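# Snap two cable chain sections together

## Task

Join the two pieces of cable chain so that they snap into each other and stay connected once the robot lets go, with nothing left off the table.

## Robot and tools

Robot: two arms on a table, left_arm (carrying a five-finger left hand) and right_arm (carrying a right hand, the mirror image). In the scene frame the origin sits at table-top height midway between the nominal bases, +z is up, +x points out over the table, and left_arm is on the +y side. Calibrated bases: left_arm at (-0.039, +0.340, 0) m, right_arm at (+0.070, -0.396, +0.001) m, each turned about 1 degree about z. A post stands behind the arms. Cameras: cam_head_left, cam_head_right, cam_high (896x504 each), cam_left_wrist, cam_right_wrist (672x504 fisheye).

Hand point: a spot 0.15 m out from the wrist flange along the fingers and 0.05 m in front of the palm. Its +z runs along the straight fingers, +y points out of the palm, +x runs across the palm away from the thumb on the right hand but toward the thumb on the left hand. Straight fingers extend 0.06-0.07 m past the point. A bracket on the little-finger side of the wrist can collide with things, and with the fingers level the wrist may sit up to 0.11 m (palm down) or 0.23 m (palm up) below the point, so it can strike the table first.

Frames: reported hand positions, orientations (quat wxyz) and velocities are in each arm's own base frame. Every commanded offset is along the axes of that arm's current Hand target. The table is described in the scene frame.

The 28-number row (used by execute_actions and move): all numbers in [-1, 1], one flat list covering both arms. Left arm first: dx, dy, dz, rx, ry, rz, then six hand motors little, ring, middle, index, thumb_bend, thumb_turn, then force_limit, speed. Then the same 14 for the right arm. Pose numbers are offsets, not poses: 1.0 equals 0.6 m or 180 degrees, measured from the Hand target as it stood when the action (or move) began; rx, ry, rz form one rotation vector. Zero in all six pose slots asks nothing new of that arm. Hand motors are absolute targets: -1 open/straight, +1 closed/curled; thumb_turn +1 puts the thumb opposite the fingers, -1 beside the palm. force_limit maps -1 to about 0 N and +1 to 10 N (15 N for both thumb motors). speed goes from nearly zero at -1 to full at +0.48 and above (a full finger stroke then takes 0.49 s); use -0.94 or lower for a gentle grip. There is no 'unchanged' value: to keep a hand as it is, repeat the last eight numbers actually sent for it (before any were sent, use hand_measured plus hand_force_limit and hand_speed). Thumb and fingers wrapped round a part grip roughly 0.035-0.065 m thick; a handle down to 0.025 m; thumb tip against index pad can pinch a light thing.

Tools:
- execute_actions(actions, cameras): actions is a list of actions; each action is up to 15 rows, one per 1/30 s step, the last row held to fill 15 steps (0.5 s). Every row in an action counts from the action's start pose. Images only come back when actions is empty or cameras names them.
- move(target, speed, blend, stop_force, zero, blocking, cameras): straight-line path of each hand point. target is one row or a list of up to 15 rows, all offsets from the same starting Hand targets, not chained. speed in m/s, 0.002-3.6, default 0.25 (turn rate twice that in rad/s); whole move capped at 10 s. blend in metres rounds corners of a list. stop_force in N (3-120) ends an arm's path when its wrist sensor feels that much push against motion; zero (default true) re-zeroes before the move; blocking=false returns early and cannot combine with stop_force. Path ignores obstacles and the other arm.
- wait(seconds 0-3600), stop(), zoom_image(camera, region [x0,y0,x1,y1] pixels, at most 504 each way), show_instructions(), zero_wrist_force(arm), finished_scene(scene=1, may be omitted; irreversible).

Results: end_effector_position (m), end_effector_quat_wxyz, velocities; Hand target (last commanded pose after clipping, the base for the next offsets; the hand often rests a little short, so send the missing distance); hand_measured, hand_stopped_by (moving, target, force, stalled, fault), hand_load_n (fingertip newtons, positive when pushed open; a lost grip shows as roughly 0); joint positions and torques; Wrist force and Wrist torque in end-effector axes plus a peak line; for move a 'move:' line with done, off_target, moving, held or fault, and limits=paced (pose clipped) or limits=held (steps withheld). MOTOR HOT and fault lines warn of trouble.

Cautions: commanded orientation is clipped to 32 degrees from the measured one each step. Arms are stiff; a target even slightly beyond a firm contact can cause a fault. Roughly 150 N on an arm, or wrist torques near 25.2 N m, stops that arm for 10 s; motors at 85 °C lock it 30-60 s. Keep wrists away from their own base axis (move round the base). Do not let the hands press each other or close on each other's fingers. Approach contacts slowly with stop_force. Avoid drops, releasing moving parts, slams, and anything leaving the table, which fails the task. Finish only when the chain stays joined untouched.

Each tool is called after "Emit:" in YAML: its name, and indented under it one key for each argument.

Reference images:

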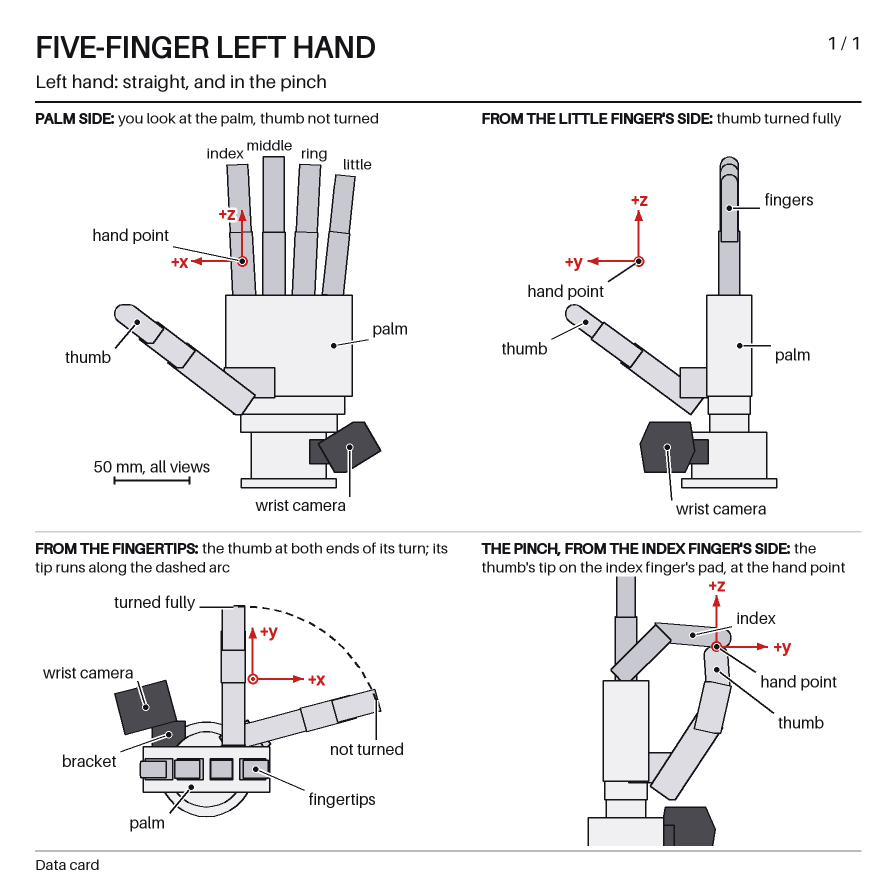

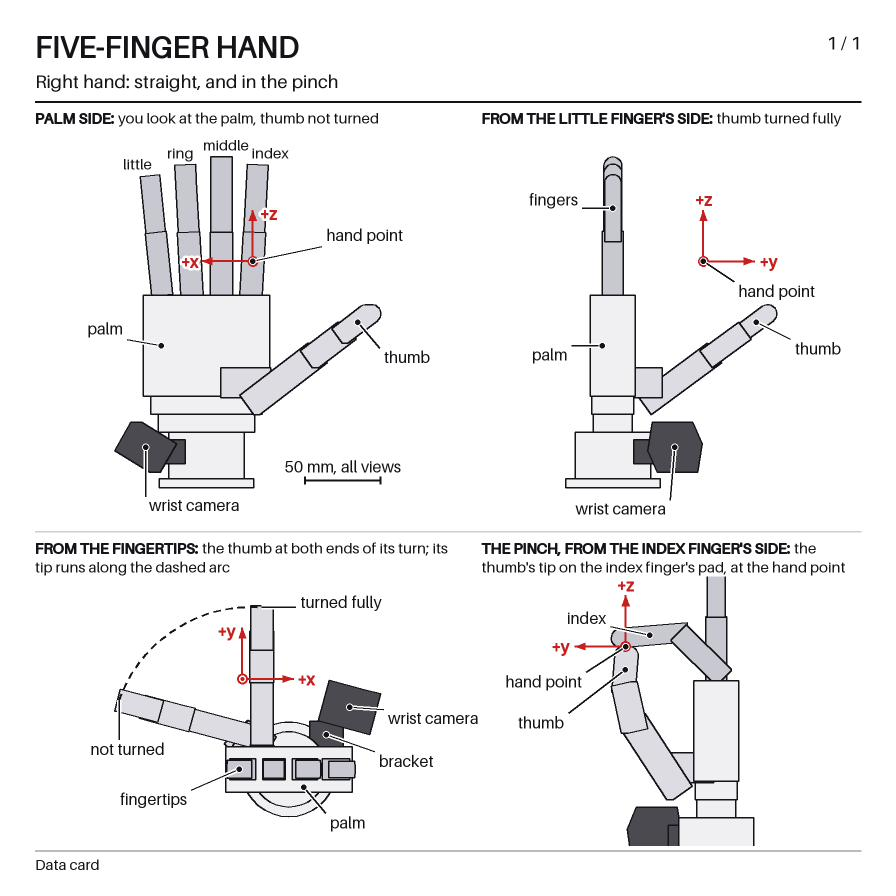

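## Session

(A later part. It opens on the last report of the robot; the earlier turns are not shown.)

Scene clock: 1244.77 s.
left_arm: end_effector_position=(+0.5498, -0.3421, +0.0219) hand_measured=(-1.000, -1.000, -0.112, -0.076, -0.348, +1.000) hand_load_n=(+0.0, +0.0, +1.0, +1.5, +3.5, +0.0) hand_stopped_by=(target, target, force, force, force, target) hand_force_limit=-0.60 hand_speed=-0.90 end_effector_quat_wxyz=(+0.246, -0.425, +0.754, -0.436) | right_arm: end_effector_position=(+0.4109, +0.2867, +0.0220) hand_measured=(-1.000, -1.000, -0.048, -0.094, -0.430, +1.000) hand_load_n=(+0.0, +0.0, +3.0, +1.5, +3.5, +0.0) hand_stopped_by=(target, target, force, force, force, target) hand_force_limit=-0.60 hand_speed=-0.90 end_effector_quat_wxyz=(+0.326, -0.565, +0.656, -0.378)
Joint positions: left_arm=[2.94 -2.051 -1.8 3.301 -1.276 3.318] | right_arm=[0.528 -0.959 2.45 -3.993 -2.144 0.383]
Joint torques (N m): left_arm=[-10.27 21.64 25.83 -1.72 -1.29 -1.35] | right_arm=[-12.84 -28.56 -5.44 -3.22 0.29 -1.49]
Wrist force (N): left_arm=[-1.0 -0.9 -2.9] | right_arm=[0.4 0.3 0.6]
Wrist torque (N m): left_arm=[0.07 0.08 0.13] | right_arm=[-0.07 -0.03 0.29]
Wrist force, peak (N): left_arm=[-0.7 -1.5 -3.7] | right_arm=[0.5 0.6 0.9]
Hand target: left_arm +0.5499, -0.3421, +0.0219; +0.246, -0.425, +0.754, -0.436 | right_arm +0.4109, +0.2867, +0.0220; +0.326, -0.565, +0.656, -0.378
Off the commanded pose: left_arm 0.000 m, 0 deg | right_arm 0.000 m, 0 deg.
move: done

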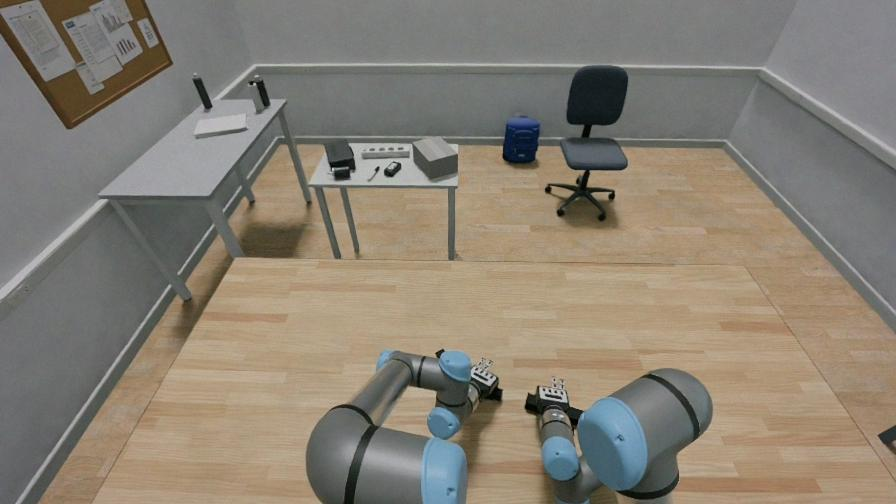

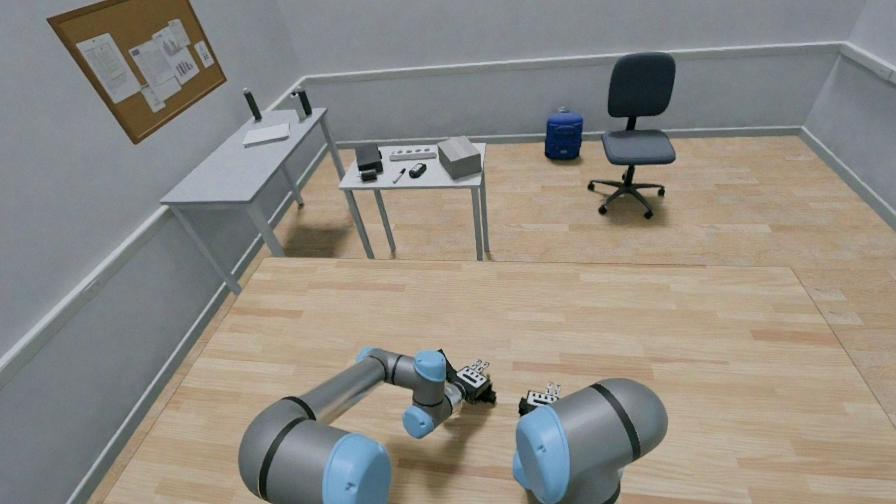

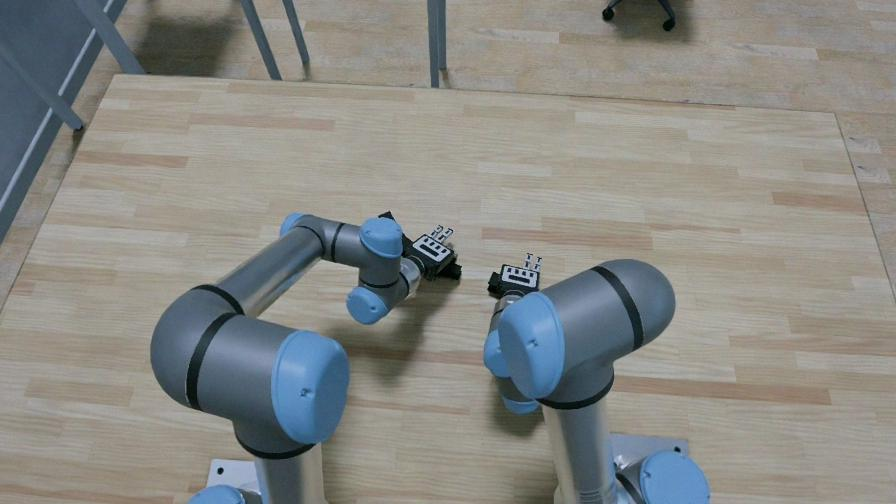

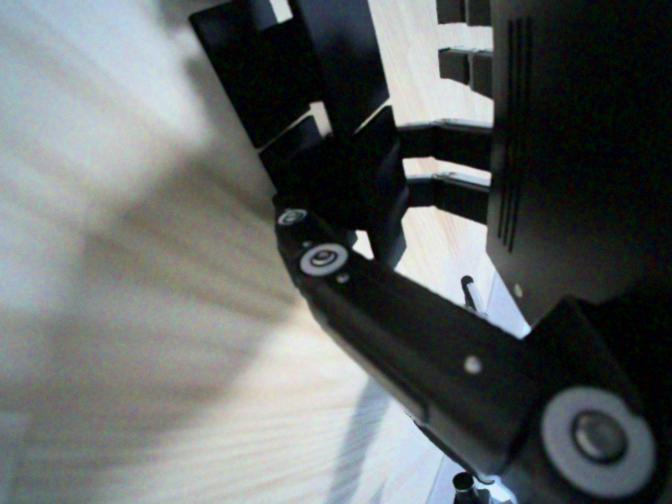

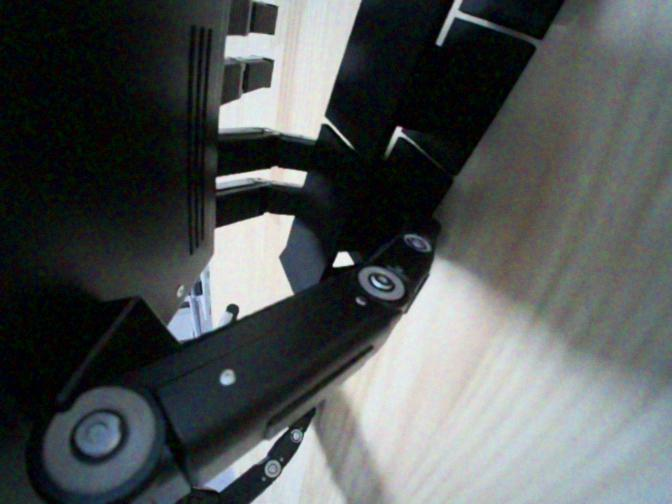

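Emit:
move:
  target: [0.0382,-0.0117,0.0203,0,0,0,-1,-1,0.15,0.15,-0.25,1,-0.6,-0.9, 0,0,0,0,0,0,-1,-1,0.15,0.15,-0.25,1,-0.6,-0.9]
  speed: [0.05]
  stop_force: 8
  cameras: ["all"]

Emit:
zoom_image:
  camera: "cam_high"
  region: [440, 240, 510, 300]

Emit:
zoom_image:
  camera: "cam_left_wrist"
  region: [300, 150, 500, 350]

Emit:
zoom_image:
  camera: "cam_right_wrist"
  region: [180, 150, 380, 350]

Emit:
zoom_image:
  camera: "cam_head_left"
  region: [470, 350, 570, 430]

Emit:
zoom_image:
  camera: "cam_head_right"
  region: [460, 350, 560, 430]

Scene clock: 1266.97 s.
left_arm: end_effector_position=(+0.5500, -0.3690, +0.0219) hand_measured=(-1.000, -1.000, -0.112, -0.076, -0.348, +1.000) hand_load_n=(+0.0, +0.0, +1.0, +1.0, +3.0, -0.5) hand_stopped_by=(target, target, force, force, force, target) hand_force_limit=-0.60 hand_speed=-0.90 end_effector_quat_wxyz=(+0.246, -0.425, +0.754, -0.436) | right_arm: end_effector_position=(+0.4109, +0.2867, +0.0220) hand_measured=(-1.000, -1.000, -0.048, -0.094, -0.430, +1.000) hand_load_n=(+0.0, +0.0, +3.0, +1.5, +4.0, +0.0) hand_stopped_by=(target, target, force, force, force, target) hand_force_limit=-0.60 hand_speed=-0.90 end_effector_quat_wxyz=(+0.326, -0.565, +0.656, -0.378)
Joint positions: left_arm=[2.882 -2.075 -1.758 3.292 -1.326 3.287] | right_arm=[0.528 -0.959 2.45 -3.993 -2.144 0.383]
Joint torques (N m): left_arm=[-10.67 23.11 26.71 -2.3 -1.16 -1.44] | right_arm=[-13.78 -34.95 -2.52 -2.76 0.17 -1.42]
Wrist force (N): left_arm=[-2.9 -0.6 -1.1] | right_arm=[0.4 0.4 0.7]
Wrist torque (N m): left_arm=[0.04 0.27 0.10] | right_arm=[-0.07 -0.04 0.30]
Wrist force, peak (N): left_arm=[-0.6 -1.8 -3.9] | right_arm=[0.6 0.5 0.9]
Hand target: left_arm +0.5500, -0.3690, +0.0219; +0.246, -0.425, +0.754, -0.436 | right_arm +0.4109, +0.2867, +0.0220; +0.326, -0.565, +0.656, -0.378
Off the commanded pose: left_arm 0.000 m, 0 deg | right_arm 0.000 m, 0 deg.
move: done

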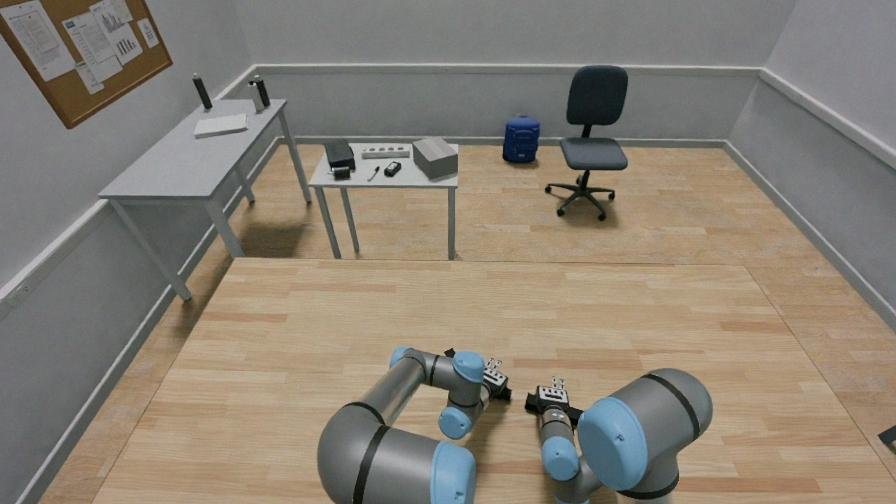

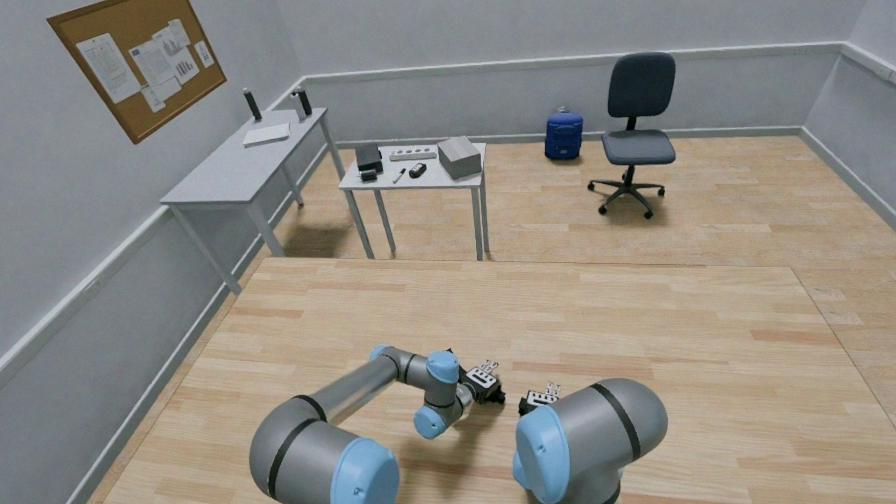

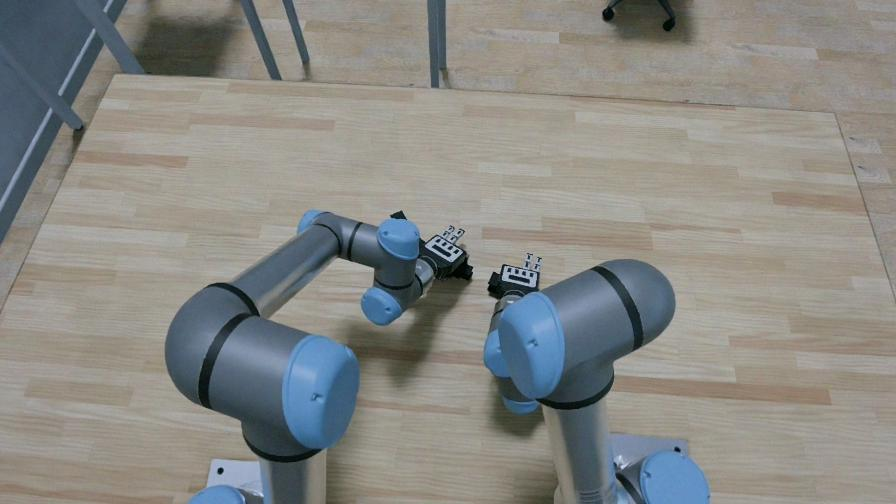

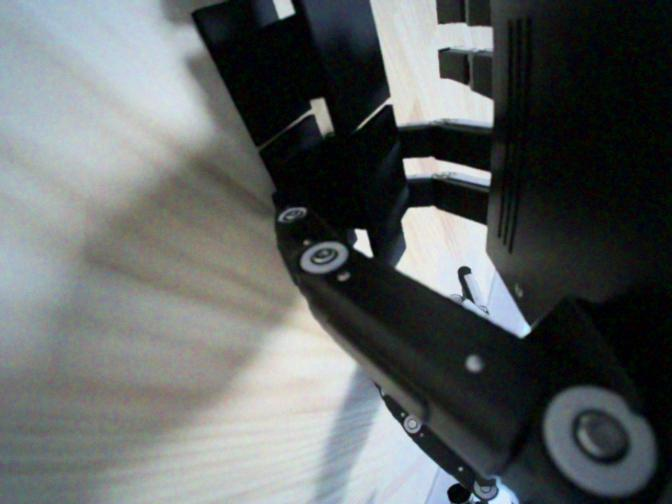

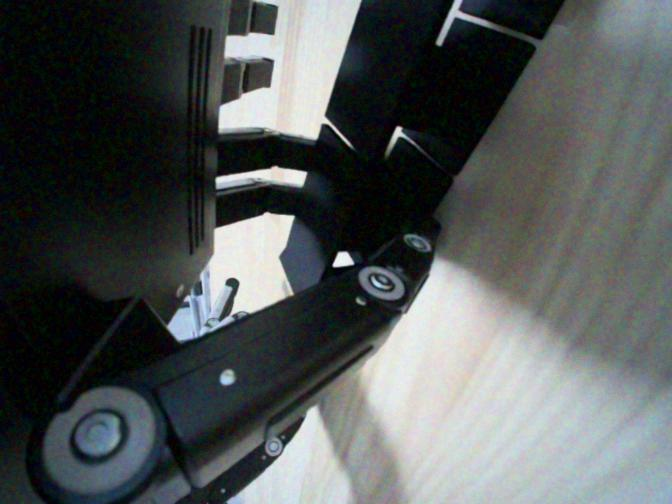

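Scaled by 7.200 from the camera's image (finer frame: 1280x720).

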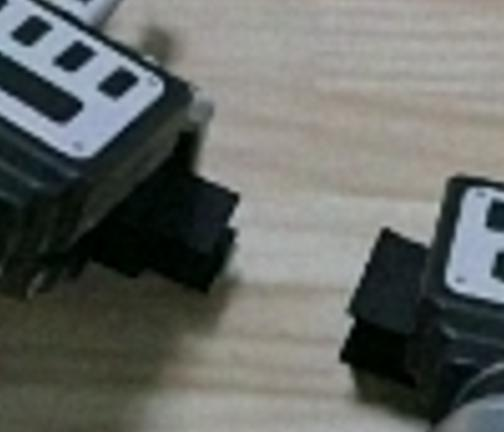

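Scaled by 2.520 from the camera's image (finer frame: 960x720).

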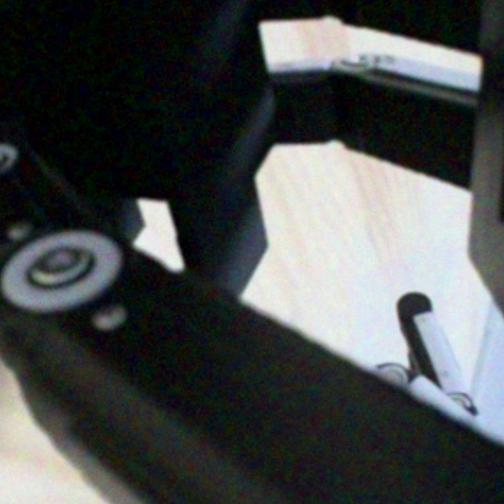

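Scaled by 2.520 from the camera's image (finer frame: 960x720).

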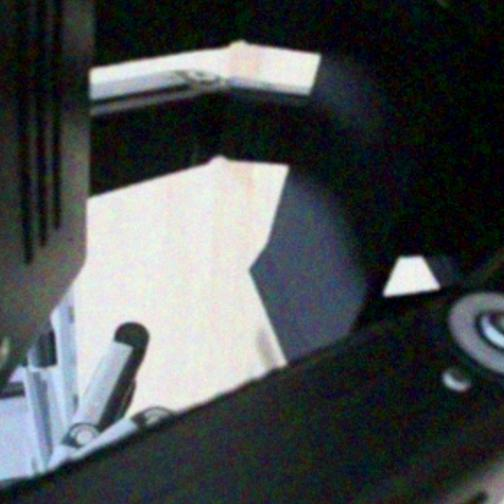

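Scaled by 5.040 from the camera's image (finer frame: 1280x720).

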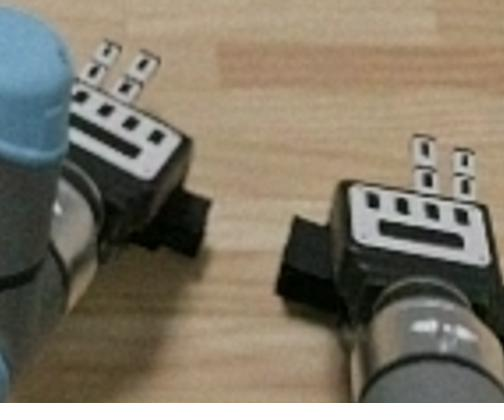

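Scaled by 5.040 from the camera's image (finer frame: 1280x720).

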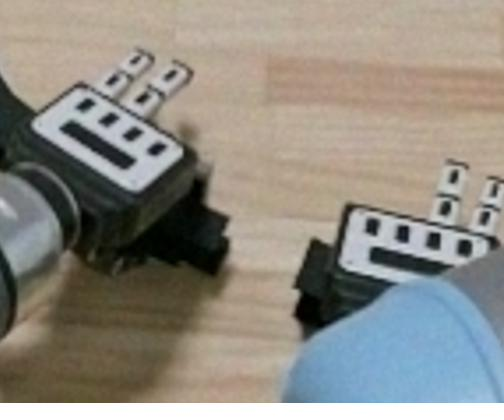

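Emit:
move:
  target:
    - [0,0,0,0,0,0,-1,-1,-0.3,-0.3,-0.5,1,-0.6,-0.6, 0,0,0,0,0,0,-1,-1,-0.3,-0.3,-0.6,1,-0.6,-0.6]
    - [-0.0032,-0.0071,-0.0041,0,0.0278,-0.0481,-1,-1,-0.3,-0.3,-0.5,1,-0.6,-0.6, 0.0032,-0.0071,-0.0041,0,-0.0278,0.0481,-1,-1,-0.3,-0.3,-0.6,1,-0.6,-0.6]
    - [-0.0032,-0.0071,-0.0041,0,0.0278,-0.0481,-1,-1,0.15,0.15,-0.25,1,-0.5,-0.9, 0.0032,-0.0071,-0.0041,0,-0.0278,0.0481,-1,-1,0.15,0.15,-0.25,1,-0.5,-0.9]
  speed: [0.05,0.08,0.05]
  cameras: ["all"]

Emit:
zoom_image:
  camera: "cam_high"
  region: [440, 240, 510, 300]

Emit:
zoom_image:
  camera: "cam_head_left"
  region: [470, 350, 570, 430]

Scene clock: 1355.53 s.
left_arm: end_effector_position=(+0.5510, -0.3674, +0.0268) hand_measured=(-1.000, -1.000, -0.088, -0.060, -0.378, +1.000) hand_load_n=(+0.0, +0.0, +2.0, +2.5, +4.5, -0.5) hand_stopped_by=(target, target, force, force, force, target) hand_force_limit=-0.50 hand_speed=-0.90 end_effector_quat_wxyz=(+0.179, -0.461, +0.730, -0.471) | right_arm: end_effector_position=(+0.4106, +0.2848, +0.0269) hand_measured=(-1.000, -1.000, -0.032, -0.060, -0.464, +1.000) hand_load_n=(+0.0, +0.0, +2.5, +3.0, +4.0, -0.5) hand_stopped_by=(target, target, force, force, force, target) hand_force_limit=-0.50 hand_speed=-0.90 end_effector_quat_wxyz=(+0.382, -0.530, +0.682, -0.328)
Joint positions: left_arm=[2.949 -2.086 -1.753 3.278 -1.181 3.175] | right_arm=[0.447 -0.936 2.51 -4.142 -1.998 0.462]
Joint torques (N m): left_arm=[9.67 25.68 26.62 -2.04 2.74 -1.37] | right_arm=[-13.05 -19.3 4.71 -4.07 0.91 1.51]
Wrist force (N): left_arm=[-0.4 1.8 0.3] | right_arm=[0.4 0.2 0.1]
Wrist torque (N m): left_arm=[0.20 0.17 0.10] | right_arm=[-0.03 -0.05 0.12]
Wrist force, peak (N): left_arm=[-2.4 -1.4 -2.1] | right_arm=[1.0 -0.7 0.4]
Hand target: left_arm +0.5510, -0.3674, +0.0268; +0.179, -0.461, +0.730, -0.471 | right_arm +0.4106, +0.2848, +0.0269; +0.382, -0.530, +0.682, -0.328
Off the commanded pose: left_arm 0.000 m, 0 deg | right_arm 0.000 m, 0 deg.
move: done

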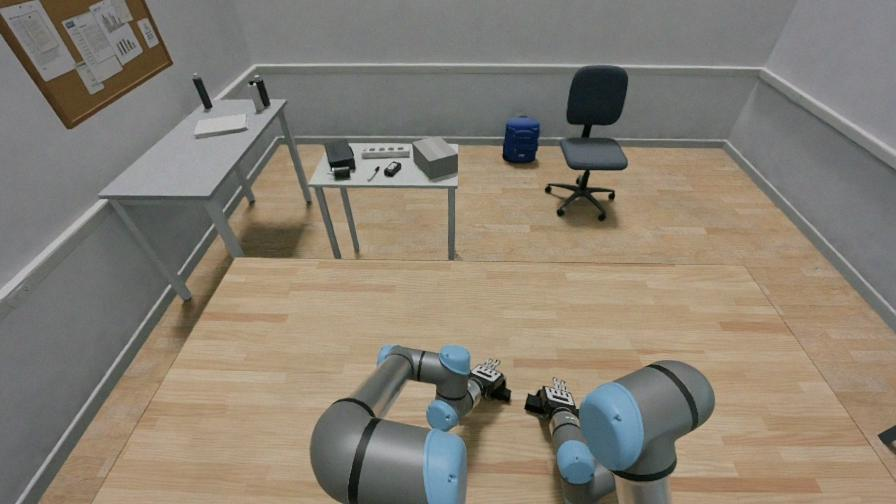

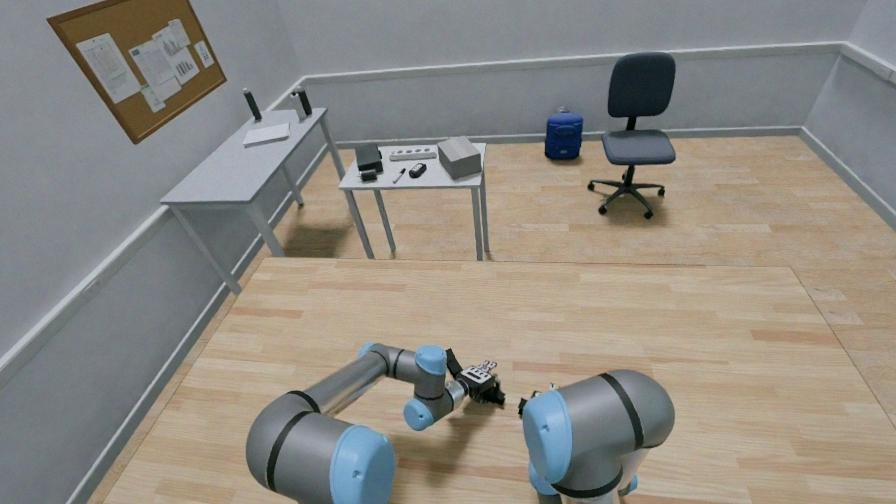

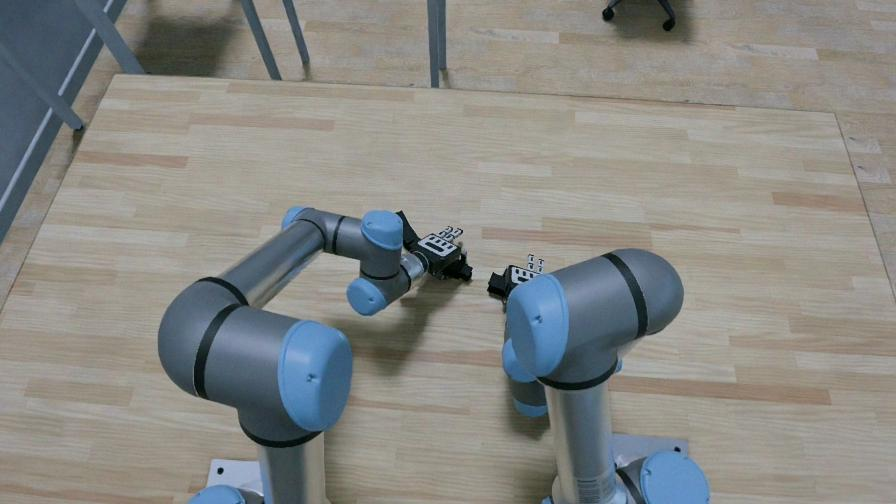

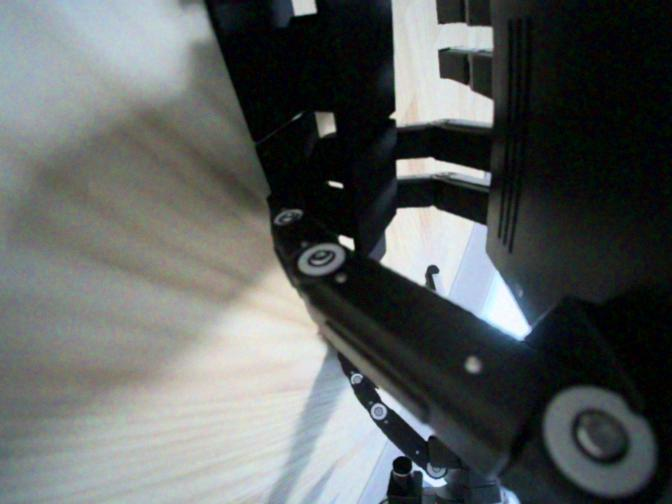

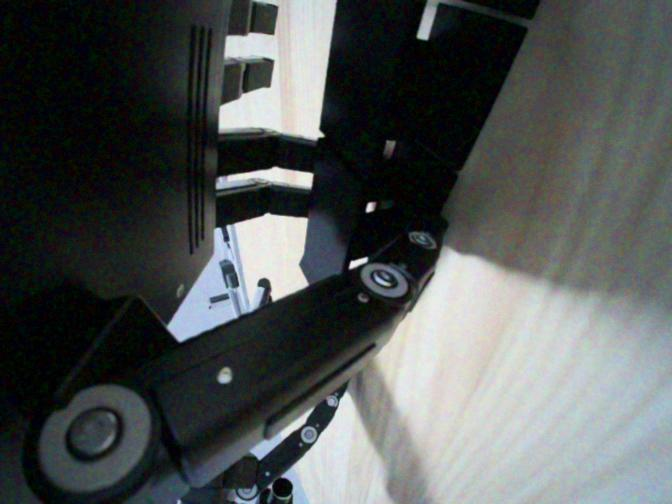

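Scaled by 7.200 from the camera's image (finer frame: 1280x720).

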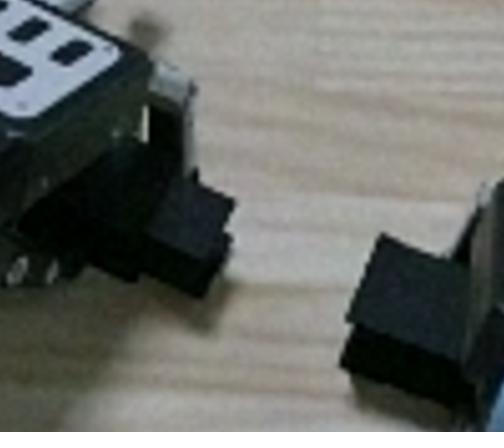

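Scaled by 5.040 from the camera's image (finer frame: 1280x720).

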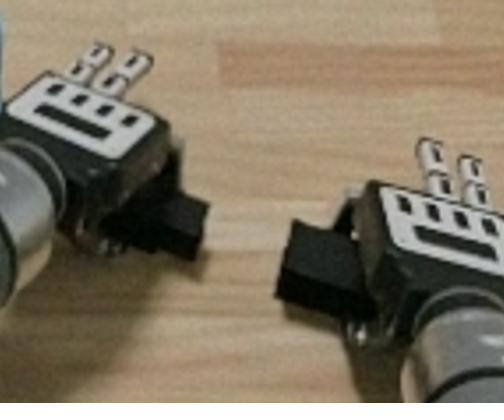

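Emit:
zoom_image:
  camera: "cam_high"
  region: [450, 255, 480, 285]

Emit:
zoom_image:
  camera: "cam_high"
  region: [480, 265, 510, 295]

Emit:
zoom_image:
  camera: "cam_left_wrist"
  region: [250, 50, 450, 300]

Emit:
zoom_image:
  camera: "cam_right_wrist"
  region: [280, 80, 480, 300]

Scaled by 16.800 from the camera's image (finer frame: 1280x720).

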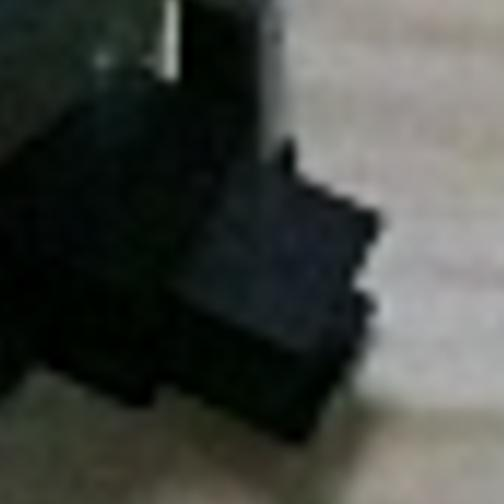

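Scaled by 16.800 from the camera's image (finer frame: 1280x720).

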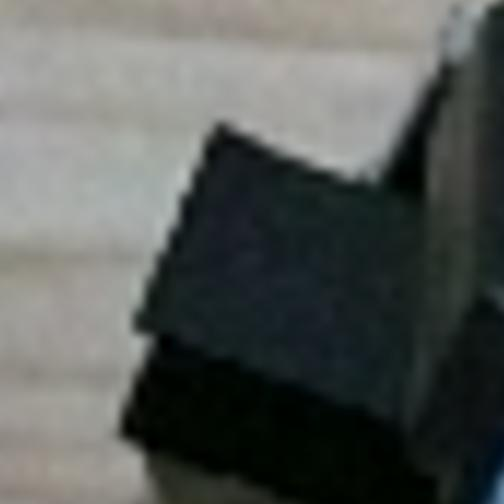

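Scaled by 2.016 from the camera's image (finer frame: 960x720).

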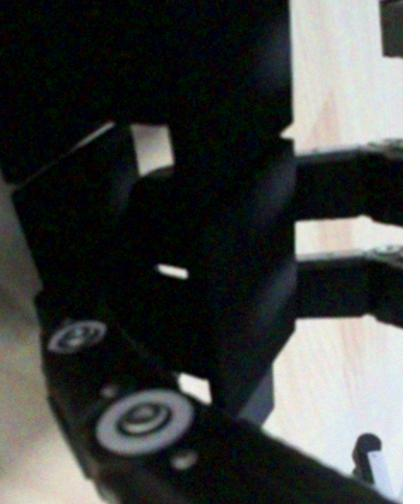

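Scaled by 2.291 from the camera's image (finer frame: 960x720).

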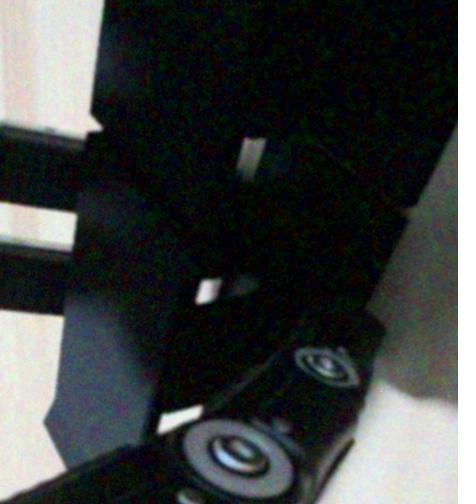

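Emit:
move:
  target:
    - [0.0018,0.0017,-0.0022,0.0068,-0.0332,-0.0191,-1,-1,0.15,0.15,-0.25,1,-0.5,-0.9,0,0,0,0,0,0,-1,-1,0.15,0.15,-0.25,1,-0.5,-0.9]
    - [0.0338,0.0028,0.007,0.0068,-0.0332,-0.0191,-1,-1,0.15,0.15,-0.25,1,-0.5,-0.9,0,0,0,0,0,0,-1,-1,0.15,0.15,-0.25,1,-0.5,-0.9]
  speed: [0.05,0.04]
  stop_force: 10
  cameras: ["cam_high","cam_head_left","cam_left_wrist","cam_right_wrist"]

Emit:
zoom_image:
  camera: "cam_high"
  region: [460, 255, 510, 295]

Emit:
zoom_image:
  camera: "cam_head_left"
  region: [490, 370, 560, 420]

Scene clock: 1420.27 s.
left_arm: end_effector_position=(+0.5428, -0.3865, +0.0268) hand_measured=(-1.000, -1.000, -0.088, -0.060, -0.378, +1.000) hand_load_n=(+0.0, +0.0, +1.5, +0.5, +2.5, +0.0) hand_stopped_by=(target, target, force, force, force, target) hand_force_limit=-0.50 hand_speed=-0.90 end_effector_quat_wxyz=(+0.207, -0.505, +0.701, -0.459) | right_arm: end_effector_position=(+0.4106, +0.2848, +0.0269) hand_measured=(-1.000, -1.000, -0.032, -0.060, -0.464, +1.000) hand_load_n=(+0.0, -0.5, +2.5, +3.0, +4.5, -0.5) hand_stopped_by=(target, target, force, force, force, target) hand_force_limit=-0.50 hand_speed=-0.90 end_effector_quat_wxyz=(+0.382, -0.530, +0.682, -0.328)
Joint positions: left_arm=[2.859 -2.07 -1.774 3.317 -1.363 3.061] | right_arm=[0.447 -0.936 2.51 -4.142 -1.998 0.462]
Joint torques (N m): left_arm=[-9.97 24.82 27.67 -2.02 -1.3 -1.49] | right_arm=[-10.96 -23.5 -0.38 -3.58 -0.83 1.07]
Wrist force (N): left_arm=[-1.4 2.1 0.4] | right_arm=[0.1 0.2 0.1]
Wrist torque (N m): left_arm=[0.22 0.23 0.09] | right_arm=[-0.03 -0.02 0.11]
Wrist force, peak (N): left_arm=[-1.7 2.4 0.8] | right_arm=[0.3 0.7 0.5]
Hand target: left_arm +0.5428, -0.3865, +0.0268; +0.207, -0.505, +0.701, -0.459 | right_arm +0.4106, +0.2848, +0.0269; +0.382, -0.530, +0.682, -0.328
Off the commanded pose: left_arm 0.000 m, 0 deg | right_arm 0.000 m, 0 deg.
move: done
Images, in order (width x height): cam_head_left 896x504, cam_high 896x504, cam_left_wrist 672x504, cam_right_wrist 672x504.

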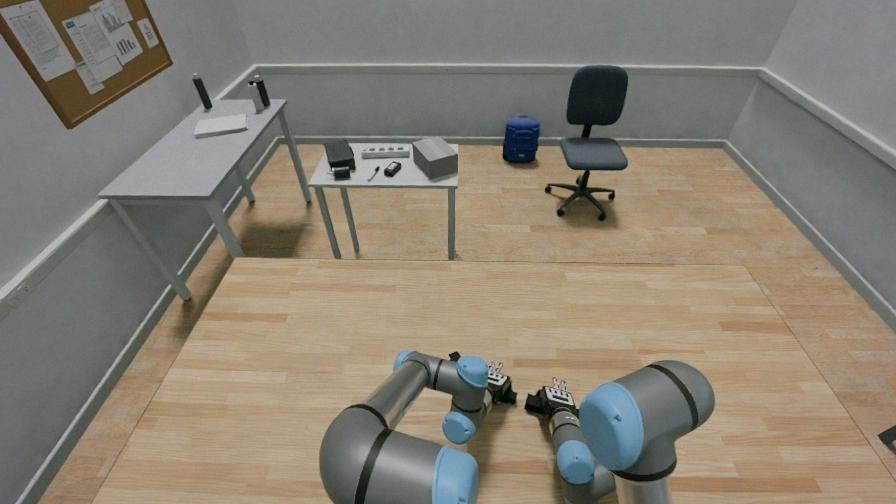

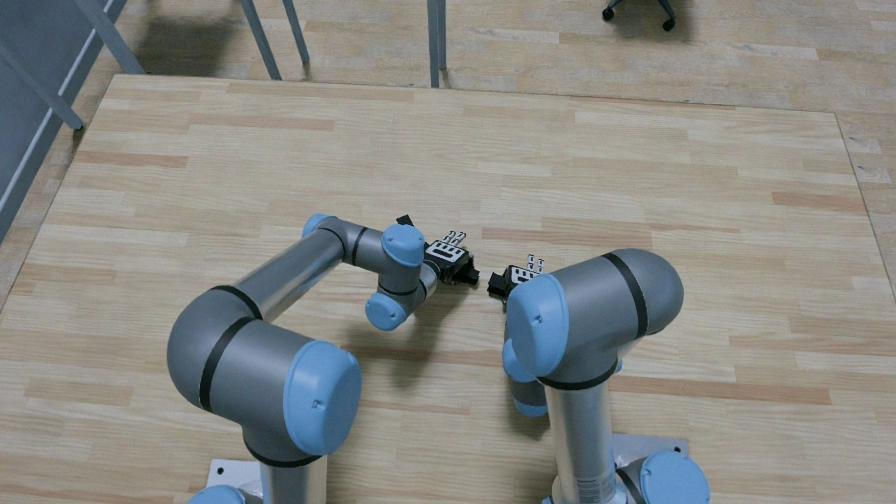

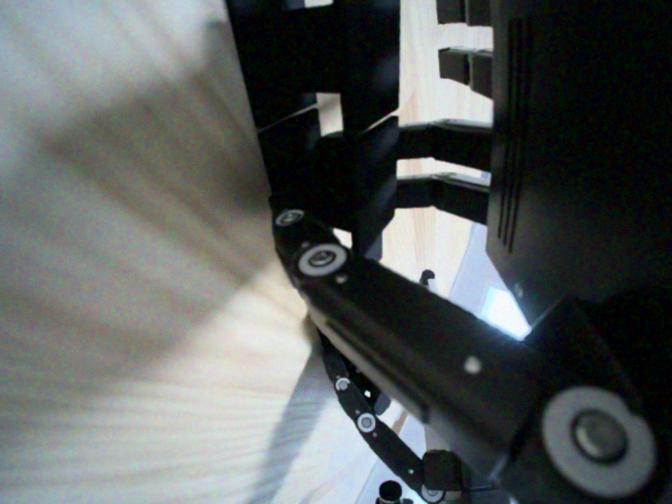

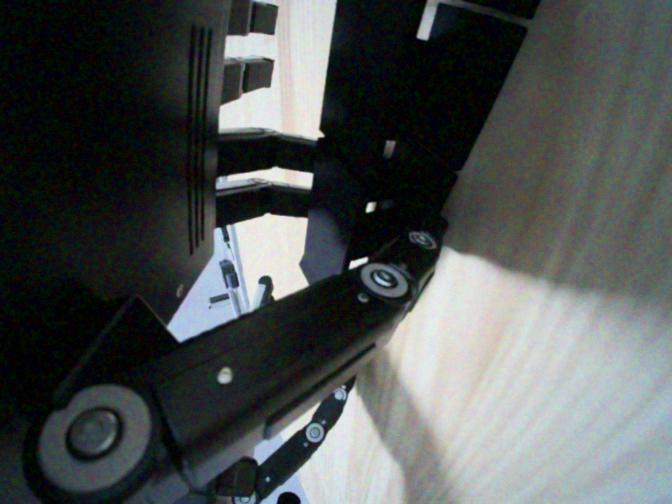

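Scaled by 10.080 from the camera's image (finer frame: 1280x720).

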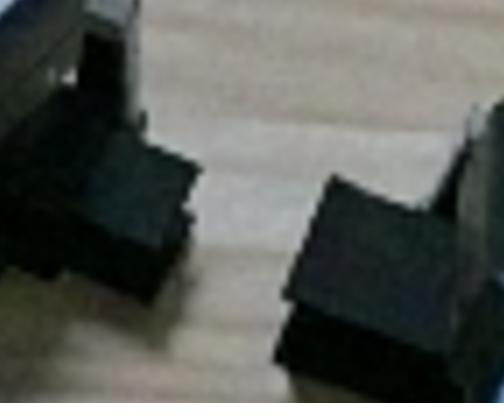

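Scaled by 7.200 from the camera's image (finer frame: 1280x720).

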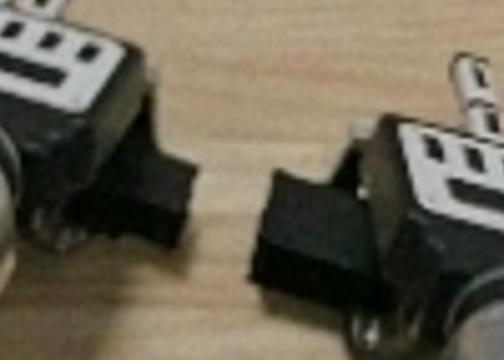

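Emit:
zoom_image:
  camera: "cam_high"
  region: [462, 262, 486, 290]

Emit:
zoom_image:
  camera: "cam_high"
  region: [484, 268, 508, 296]

Emit:
zoom_image:
  camera: "cam_head_left"
  region: [500, 385, 545, 415]

Scaled by 18.000 from the camera's image (finer frame: 1280x720).

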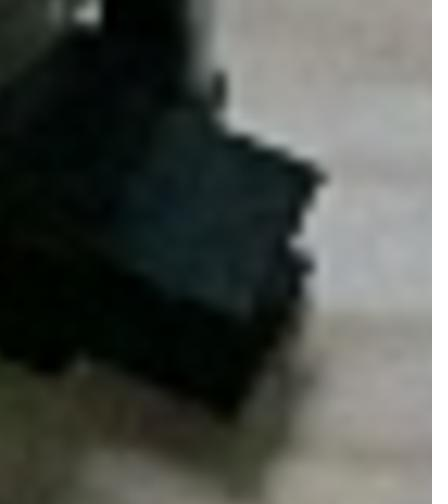

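Scaled by 18.000 from the camera's image (finer frame: 1280x720).

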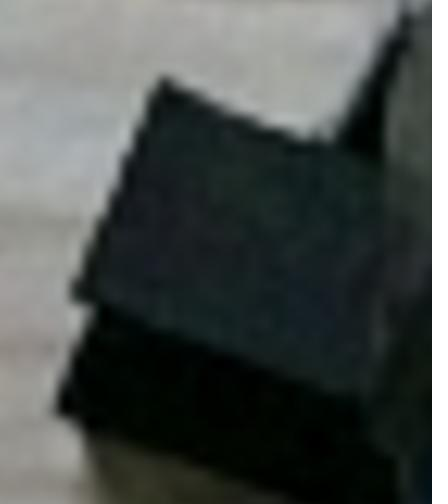

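Scaled by 11.200 from the camera's image (finer frame: 1280x720).

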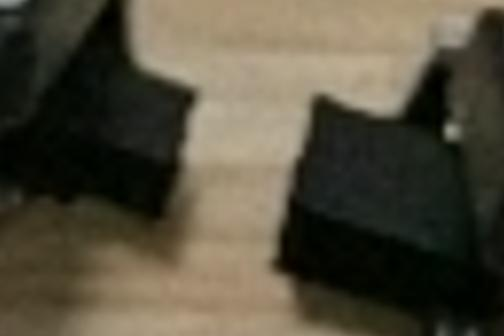

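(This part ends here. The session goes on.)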